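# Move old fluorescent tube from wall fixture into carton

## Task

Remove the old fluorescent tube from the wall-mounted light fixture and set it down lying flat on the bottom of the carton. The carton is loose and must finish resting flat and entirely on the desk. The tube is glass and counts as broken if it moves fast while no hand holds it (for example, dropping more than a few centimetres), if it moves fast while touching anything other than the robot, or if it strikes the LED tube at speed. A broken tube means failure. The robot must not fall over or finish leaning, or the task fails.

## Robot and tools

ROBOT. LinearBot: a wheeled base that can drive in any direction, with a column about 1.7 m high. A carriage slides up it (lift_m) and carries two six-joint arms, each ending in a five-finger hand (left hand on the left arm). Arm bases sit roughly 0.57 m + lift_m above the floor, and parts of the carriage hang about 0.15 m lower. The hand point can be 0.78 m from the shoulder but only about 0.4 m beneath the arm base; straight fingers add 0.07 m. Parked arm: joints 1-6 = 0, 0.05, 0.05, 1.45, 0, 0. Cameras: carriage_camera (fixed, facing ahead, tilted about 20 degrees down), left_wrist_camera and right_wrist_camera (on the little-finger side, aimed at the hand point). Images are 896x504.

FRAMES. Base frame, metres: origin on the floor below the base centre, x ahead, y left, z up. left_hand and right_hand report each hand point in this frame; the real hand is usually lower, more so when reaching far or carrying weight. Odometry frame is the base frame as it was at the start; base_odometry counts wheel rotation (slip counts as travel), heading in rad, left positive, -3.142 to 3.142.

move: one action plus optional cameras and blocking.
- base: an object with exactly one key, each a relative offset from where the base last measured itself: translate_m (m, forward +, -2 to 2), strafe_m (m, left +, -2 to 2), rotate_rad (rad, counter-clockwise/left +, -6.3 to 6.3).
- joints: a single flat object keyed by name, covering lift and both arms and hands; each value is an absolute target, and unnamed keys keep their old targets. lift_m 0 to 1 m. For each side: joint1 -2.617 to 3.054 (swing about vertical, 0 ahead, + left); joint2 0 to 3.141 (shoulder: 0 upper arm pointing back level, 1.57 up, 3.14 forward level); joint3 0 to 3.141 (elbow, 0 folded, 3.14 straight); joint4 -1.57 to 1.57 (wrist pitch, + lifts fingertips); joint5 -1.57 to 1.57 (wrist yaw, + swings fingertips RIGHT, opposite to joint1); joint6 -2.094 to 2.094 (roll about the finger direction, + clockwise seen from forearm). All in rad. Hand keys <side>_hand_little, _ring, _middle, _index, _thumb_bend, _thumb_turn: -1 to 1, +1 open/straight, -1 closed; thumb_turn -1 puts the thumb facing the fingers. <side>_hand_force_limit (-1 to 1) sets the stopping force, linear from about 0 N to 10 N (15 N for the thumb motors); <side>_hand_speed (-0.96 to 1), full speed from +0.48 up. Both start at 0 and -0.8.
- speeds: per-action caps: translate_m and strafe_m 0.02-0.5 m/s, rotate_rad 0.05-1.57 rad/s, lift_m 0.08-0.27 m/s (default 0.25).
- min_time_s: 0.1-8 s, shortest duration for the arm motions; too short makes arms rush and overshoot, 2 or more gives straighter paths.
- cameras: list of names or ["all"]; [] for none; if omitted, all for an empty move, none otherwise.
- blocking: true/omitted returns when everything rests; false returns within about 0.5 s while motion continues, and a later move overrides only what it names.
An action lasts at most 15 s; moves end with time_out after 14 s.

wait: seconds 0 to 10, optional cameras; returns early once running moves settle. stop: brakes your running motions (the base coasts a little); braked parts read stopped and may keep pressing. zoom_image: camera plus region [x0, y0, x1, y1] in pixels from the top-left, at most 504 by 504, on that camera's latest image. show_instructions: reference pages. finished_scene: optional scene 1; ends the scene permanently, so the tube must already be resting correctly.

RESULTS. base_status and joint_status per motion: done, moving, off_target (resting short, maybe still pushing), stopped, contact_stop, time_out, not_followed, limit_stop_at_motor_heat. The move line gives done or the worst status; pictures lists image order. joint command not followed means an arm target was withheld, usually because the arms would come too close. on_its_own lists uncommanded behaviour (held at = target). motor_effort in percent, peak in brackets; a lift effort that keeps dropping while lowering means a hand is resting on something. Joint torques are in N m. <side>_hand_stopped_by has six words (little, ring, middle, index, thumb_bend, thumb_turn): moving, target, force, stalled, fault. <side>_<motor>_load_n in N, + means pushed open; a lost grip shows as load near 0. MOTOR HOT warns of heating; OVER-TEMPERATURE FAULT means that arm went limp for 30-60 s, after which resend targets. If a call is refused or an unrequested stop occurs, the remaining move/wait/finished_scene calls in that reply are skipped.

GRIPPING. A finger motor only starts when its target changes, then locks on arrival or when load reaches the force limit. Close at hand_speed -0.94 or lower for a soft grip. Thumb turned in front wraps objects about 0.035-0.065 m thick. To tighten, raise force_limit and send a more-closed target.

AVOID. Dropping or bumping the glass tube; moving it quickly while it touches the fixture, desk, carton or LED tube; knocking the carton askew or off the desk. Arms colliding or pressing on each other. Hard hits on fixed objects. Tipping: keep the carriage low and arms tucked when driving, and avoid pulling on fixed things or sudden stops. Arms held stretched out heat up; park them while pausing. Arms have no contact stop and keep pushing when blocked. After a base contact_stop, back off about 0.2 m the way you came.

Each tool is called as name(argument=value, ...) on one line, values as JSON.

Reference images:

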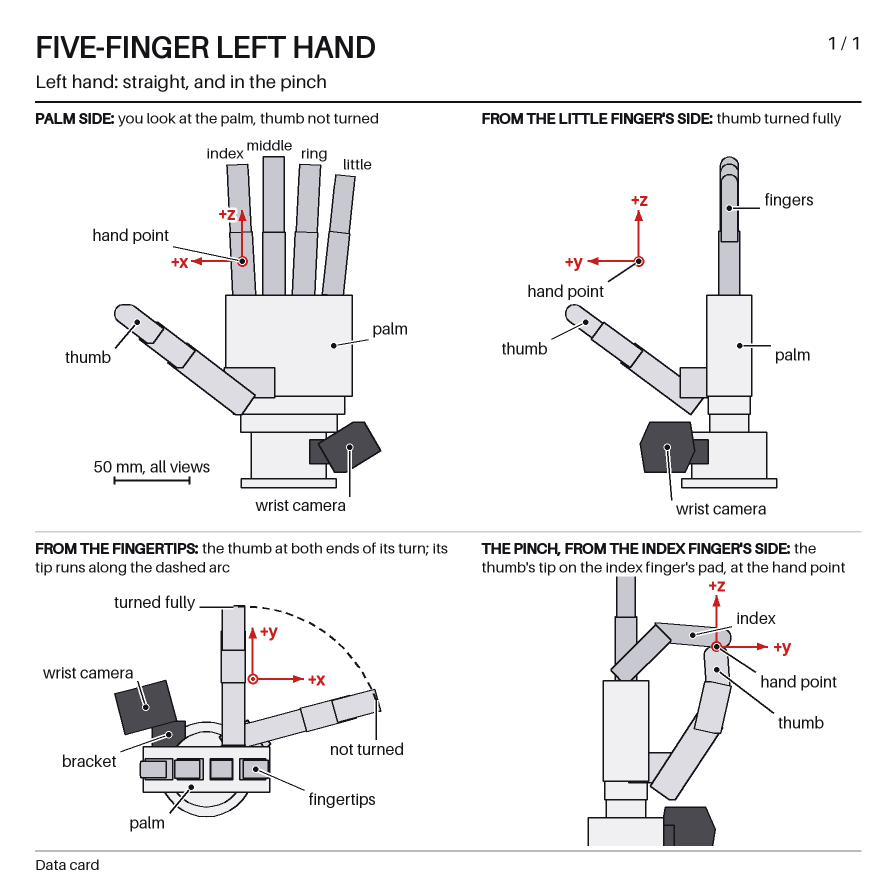

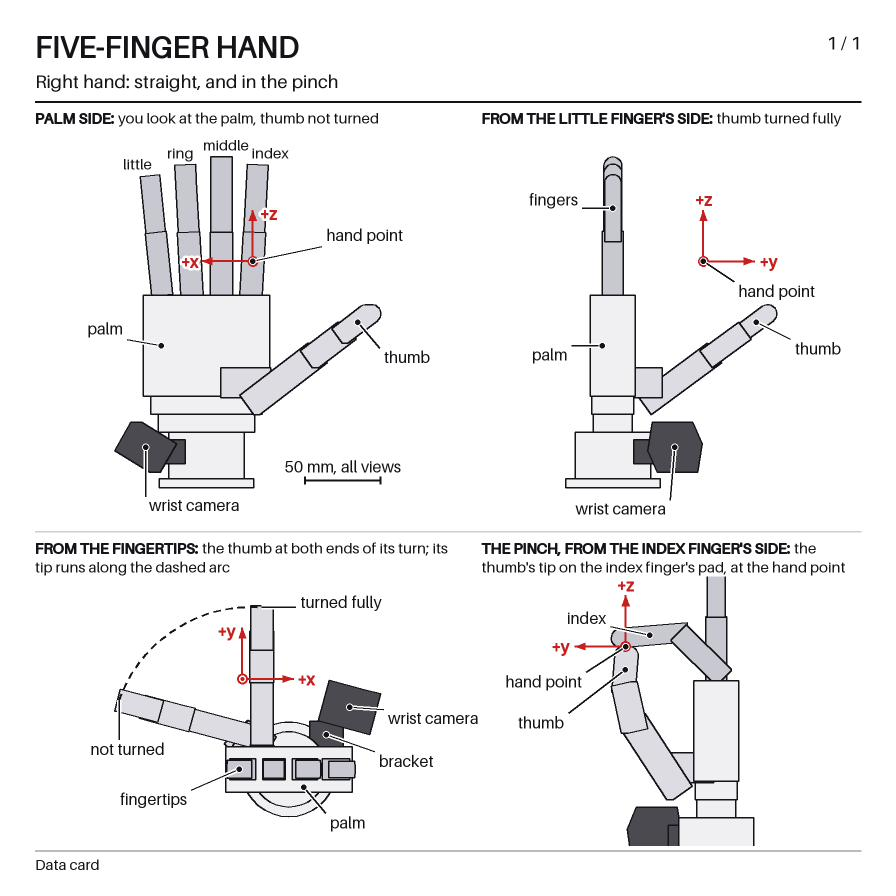

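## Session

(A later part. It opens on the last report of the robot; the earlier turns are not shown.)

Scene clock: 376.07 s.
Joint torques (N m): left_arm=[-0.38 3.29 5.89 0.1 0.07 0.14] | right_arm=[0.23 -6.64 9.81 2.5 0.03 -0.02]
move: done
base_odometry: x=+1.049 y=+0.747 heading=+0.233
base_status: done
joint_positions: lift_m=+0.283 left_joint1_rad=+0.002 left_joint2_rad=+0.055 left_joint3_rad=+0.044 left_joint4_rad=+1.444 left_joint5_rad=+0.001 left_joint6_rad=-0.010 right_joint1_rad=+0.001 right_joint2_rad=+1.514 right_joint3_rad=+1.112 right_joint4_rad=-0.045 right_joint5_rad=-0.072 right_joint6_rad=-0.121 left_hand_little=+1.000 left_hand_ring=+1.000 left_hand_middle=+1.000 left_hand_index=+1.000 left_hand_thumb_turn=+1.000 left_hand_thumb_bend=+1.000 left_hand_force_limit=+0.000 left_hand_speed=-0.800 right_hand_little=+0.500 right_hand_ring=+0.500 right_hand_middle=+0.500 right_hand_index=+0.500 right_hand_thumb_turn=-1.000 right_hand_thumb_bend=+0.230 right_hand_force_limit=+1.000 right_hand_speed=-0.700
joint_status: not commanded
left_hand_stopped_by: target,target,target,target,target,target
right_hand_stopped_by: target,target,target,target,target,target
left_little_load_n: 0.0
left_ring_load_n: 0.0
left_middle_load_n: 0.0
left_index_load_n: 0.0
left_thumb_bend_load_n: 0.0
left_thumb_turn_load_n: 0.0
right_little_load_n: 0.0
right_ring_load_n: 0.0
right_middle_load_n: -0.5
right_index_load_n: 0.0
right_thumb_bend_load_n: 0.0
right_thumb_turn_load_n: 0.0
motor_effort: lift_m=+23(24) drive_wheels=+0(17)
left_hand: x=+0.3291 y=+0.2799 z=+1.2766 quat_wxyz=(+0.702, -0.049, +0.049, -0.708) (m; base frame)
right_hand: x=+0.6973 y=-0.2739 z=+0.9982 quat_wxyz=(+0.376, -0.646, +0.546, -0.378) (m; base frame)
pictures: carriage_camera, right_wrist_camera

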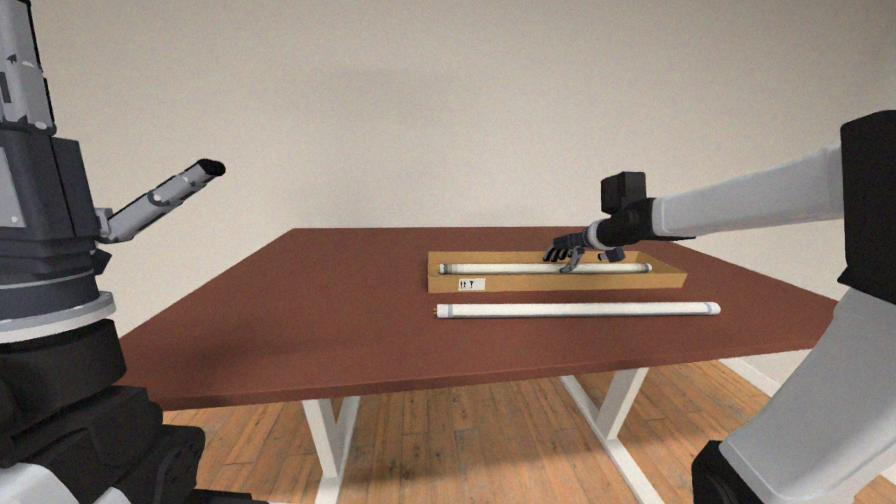

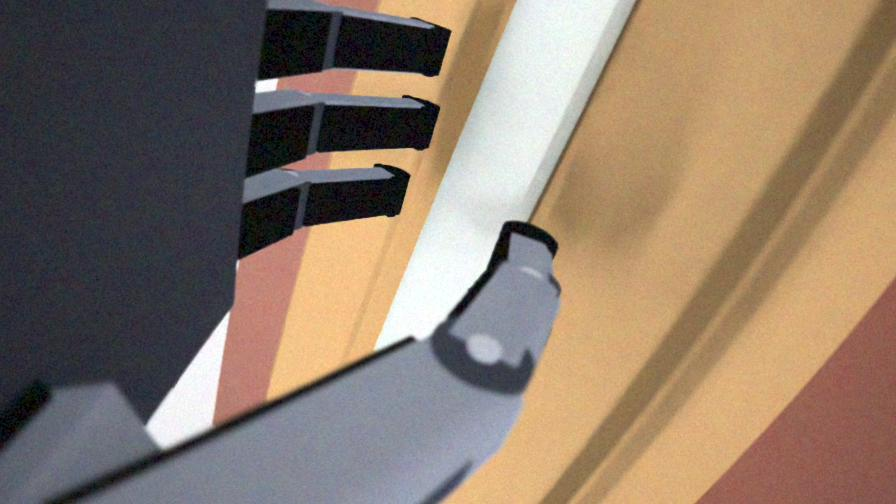

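move(joints={"lift_m": 0.33}, speeds={"lift_m": 0.08}, cameras=["carriage_camera", "right_wrist_camera"])

zoom_image(camera="carriage_camera", region=[410, 230, 710, 350])

Scene clock: 387.70 s.
Joint torques (N m): left_arm=[-0.38 3.38 5.83 0.1 0.06 0.14] | right_arm=[0.17 -6.69 9.62 2.47 0 -0.03]
move: done
base_odometry: x=+1.049 y=+0.747 heading=+0.233
base_status: not commanded
joint_positions: lift_m=+0.330 left_joint1_rad=+0.002 left_joint2_rad=+0.055 left_joint3_rad=+0.044 left_joint4_rad=+1.444 left_joint5_rad=+0.001 left_joint6_rad=-0.010 right_joint1_rad=+0.001 right_joint2_rad=+1.514 right_joint3_rad=+1.112 right_joint4_rad=-0.046 right_joint5_rad=-0.072 right_joint6_rad=-0.121 left_hand_little=+1.000 left_hand_ring=+1.000 left_hand_middle=+1.000 left_hand_index=+1.000 left_hand_thumb_turn=+1.000 left_hand_thumb_bend=+1.000 left_hand_force_limit=+0.000 left_hand_speed=-0.800 right_hand_little=+0.500 right_hand_ring=+0.500 right_hand_middle=+0.500 right_hand_index=+0.500 right_hand_thumb_turn=-1.000 right_hand_thumb_bend=+0.230 right_hand_force_limit=+1.000 right_hand_speed=-0.700
joint_status: all done
left_hand_stopped_by: target,target,target,target,target,target
right_hand_stopped_by: target,target,target,target,target,target
left_little_load_n: 0.0
left_ring_load_n: 0.0
left_middle_load_n: 0.0
left_index_load_n: 0.0
left_thumb_bend_load_n: -0.5
left_thumb_turn_load_n: 0.0
right_little_load_n: 0.0
right_ring_load_n: 0.0
right_middle_load_n: 0.0
right_index_load_n: 0.0
right_thumb_bend_load_n: 0.0
right_thumb_turn_load_n: 0.0
motor_effort: lift_m=+20(26) drive_wheels=+1(6)
left_hand: x=+0.3291 y=+0.2799 z=+1.3236 quat_wxyz=(+0.702, -0.049, +0.049, -0.708) (m; base frame)
right_hand: x=+0.6973 y=-0.2739 z=+1.0452 quat_wxyz=(+0.376, -0.646, +0.546, -0.378) (m; base frame)
pictures: carriage_camera, right_wrist_camera

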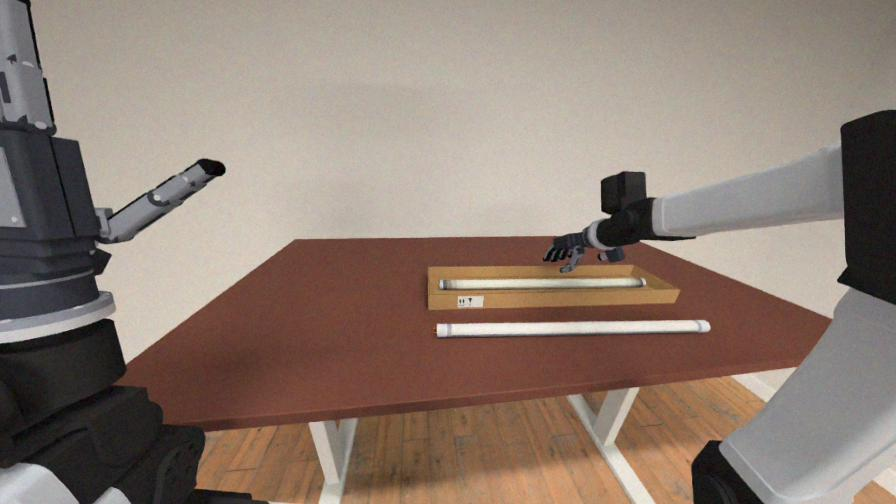

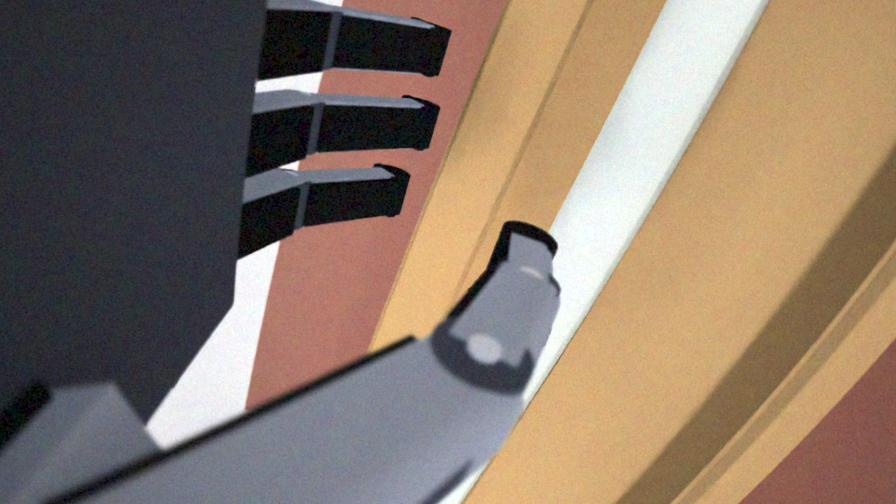

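Scaled by 1.680.

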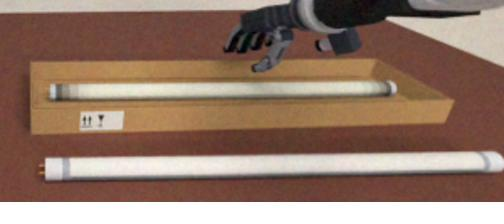

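move(joints={"lift_m": 0.42}, cameras=[])

move(base={"translate_m": -0.4}, speeds={"translate_m": 0.3}, cameras=["carriage_camera"])

zoom_image(camera="carriage_camera", region=[400, 220, 640, 310])

Scene clock: 388.87 s.
Joint torques (N m): left_arm=[-0.34 3.48 6.13 0.17 0.03 0.12] | right_arm=[0.14 -6.98 9.68 2.45 0.02 -0.04]
move: done
base_odometry: x=+1.049 y=+0.747 heading=+0.233
base_status: not commanded
joint_positions: lift_m=+0.420 left_joint1_rad=+0.002 left_joint2_rad=+0.055 left_joint3_rad=+0.044 left_joint4_rad=+1.444 left_joint5_rad=+0.001 left_joint6_rad=-0.010 right_joint1_rad=+0.001 right_joint2_rad=+1.514 right_joint3_rad=+1.113 right_joint4_rad=-0.043 right_joint5_rad=-0.072 right_joint6_rad=-0.121 left_hand_little=+1.000 left_hand_ring=+1.000 left_hand_middle=+1.000 left_hand_index=+1.000 left_hand_thumb_turn=+1.000 left_hand_thumb_bend=+1.000 left_hand_force_limit=+0.000 left_hand_speed=-0.800 right_hand_little=+0.500 right_hand_ring=+0.500 right_hand_middle=+0.500 right_hand_index=+0.500 right_hand_thumb_turn=-1.000 right_hand_thumb_bend=+0.230 right_hand_force_limit=+1.000 right_hand_speed=-0.700
joint_status: all done
left_hand_stopped_by: target,target,target,target,target,target
right_hand_stopped_by: target,target,target,target,target,target
left_little_load_n: 0.0
left_ring_load_n: 0.0
left_middle_load_n: 0.0
left_index_load_n: 0.0
left_thumb_bend_load_n: 0.0
left_thumb_turn_load_n: 0.0
right_little_load_n: 0.0
right_ring_load_n: 0.0
right_middle_load_n: 0.0
right_index_load_n: 0.0
right_thumb_bend_load_n: 0.0
right_thumb_turn_load_n: 0.5
motor_effort: lift_m=+20(29) drive_wheels=+2(5)
left_hand: x=+0.3291 y=+0.2799 z=+1.4136 quat_wxyz=(+0.702, -0.049, +0.049, -0.708) (m; base frame)
right_hand: x=+0.6979 y=-0.2739 z=+1.1361 quat_wxyz=(+0.377, -0.645, +0.546, -0.379) (m; base frame)
pictures: none
No camera images: "cameras" was empty.

Scene clock: 391.70 s.
Joint torques (N m): left_arm=[-0.35 3.38 6.01 0.14 0.06 0.12] | right_arm=[0.18 -6.74 9.61 2.45 0.02 -0.02]
move: done
base_odometry: x=+0.660 y=+0.655 heading=+0.232
base_status: done
joint_positions: lift_m=+0.420 left_joint1_rad=+0.002 left_joint2_rad=+0.055 left_joint3_rad=+0.044 left_joint4_rad=+1.444 left_joint5_rad=+0.001 left_joint6_rad=-0.010 right_joint1_rad=+0.001 right_joint2_rad=+1.514 right_joint3_rad=+1.113 right_joint4_rad=-0.043 right_joint5_rad=-0.072 right_joint6_rad=-0.121 left_hand_little=+1.000 left_hand_ring=+1.000 left_hand_middle=+1.000 left_hand_index=+1.000 left_hand_thumb_turn=+1.000 left_hand_thumb_bend=+1.000 left_hand_force_limit=+0.000 left_hand_speed=-0.800 right_hand_little=+0.500 right_hand_ring=+0.500 right_hand_middle=+0.500 right_hand_index=+0.500 right_hand_thumb_turn=-1.000 right_hand_thumb_bend=+0.230 right_hand_force_limit=+1.000 right_hand_speed=-0.700
joint_status: not commanded
left_hand_stopped_by: target,target,target,target,target,target
right_hand_stopped_by: target,target,target,target,target,target
left_little_load_n: 0.0
left_ring_load_n: 0.0
left_middle_load_n: 0.0
left_index_load_n: 0.0
left_thumb_bend_load_n: 0.0
left_thumb_turn_load_n: 0.0
right_little_load_n: 0.0
right_ring_load_n: 0.0
right_middle_load_n: 0.0
right_index_load_n: 0.0
right_thumb_bend_load_n: 0.0
right_thumb_turn_load_n: 0.0
motor_effort: lift_m=+21(26) drive_wheels=-6(22)
left_hand: x=+0.3291 y=+0.2799 z=+1.4136 quat_wxyz=(+0.702, -0.049, +0.049, -0.708) (m; base frame)
right_hand: x=+0.6978 y=-0.2739 z=+1.1360 quat_wxyz=(+0.377, -0.645, +0.546, -0.379) (m; base frame)
pictures: carriage_camera

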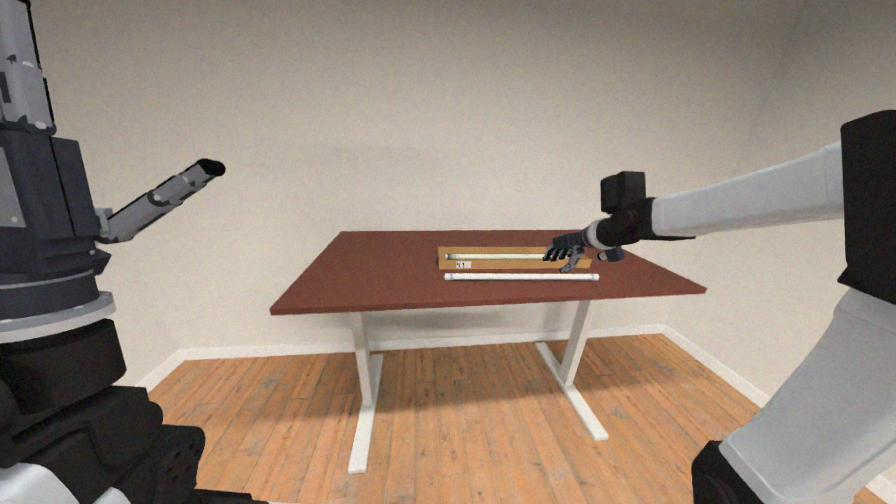

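Scaled by 2.100.

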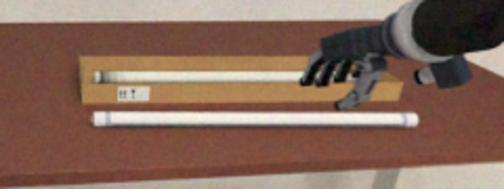

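finished_scene()

The scene is finished: the task was done.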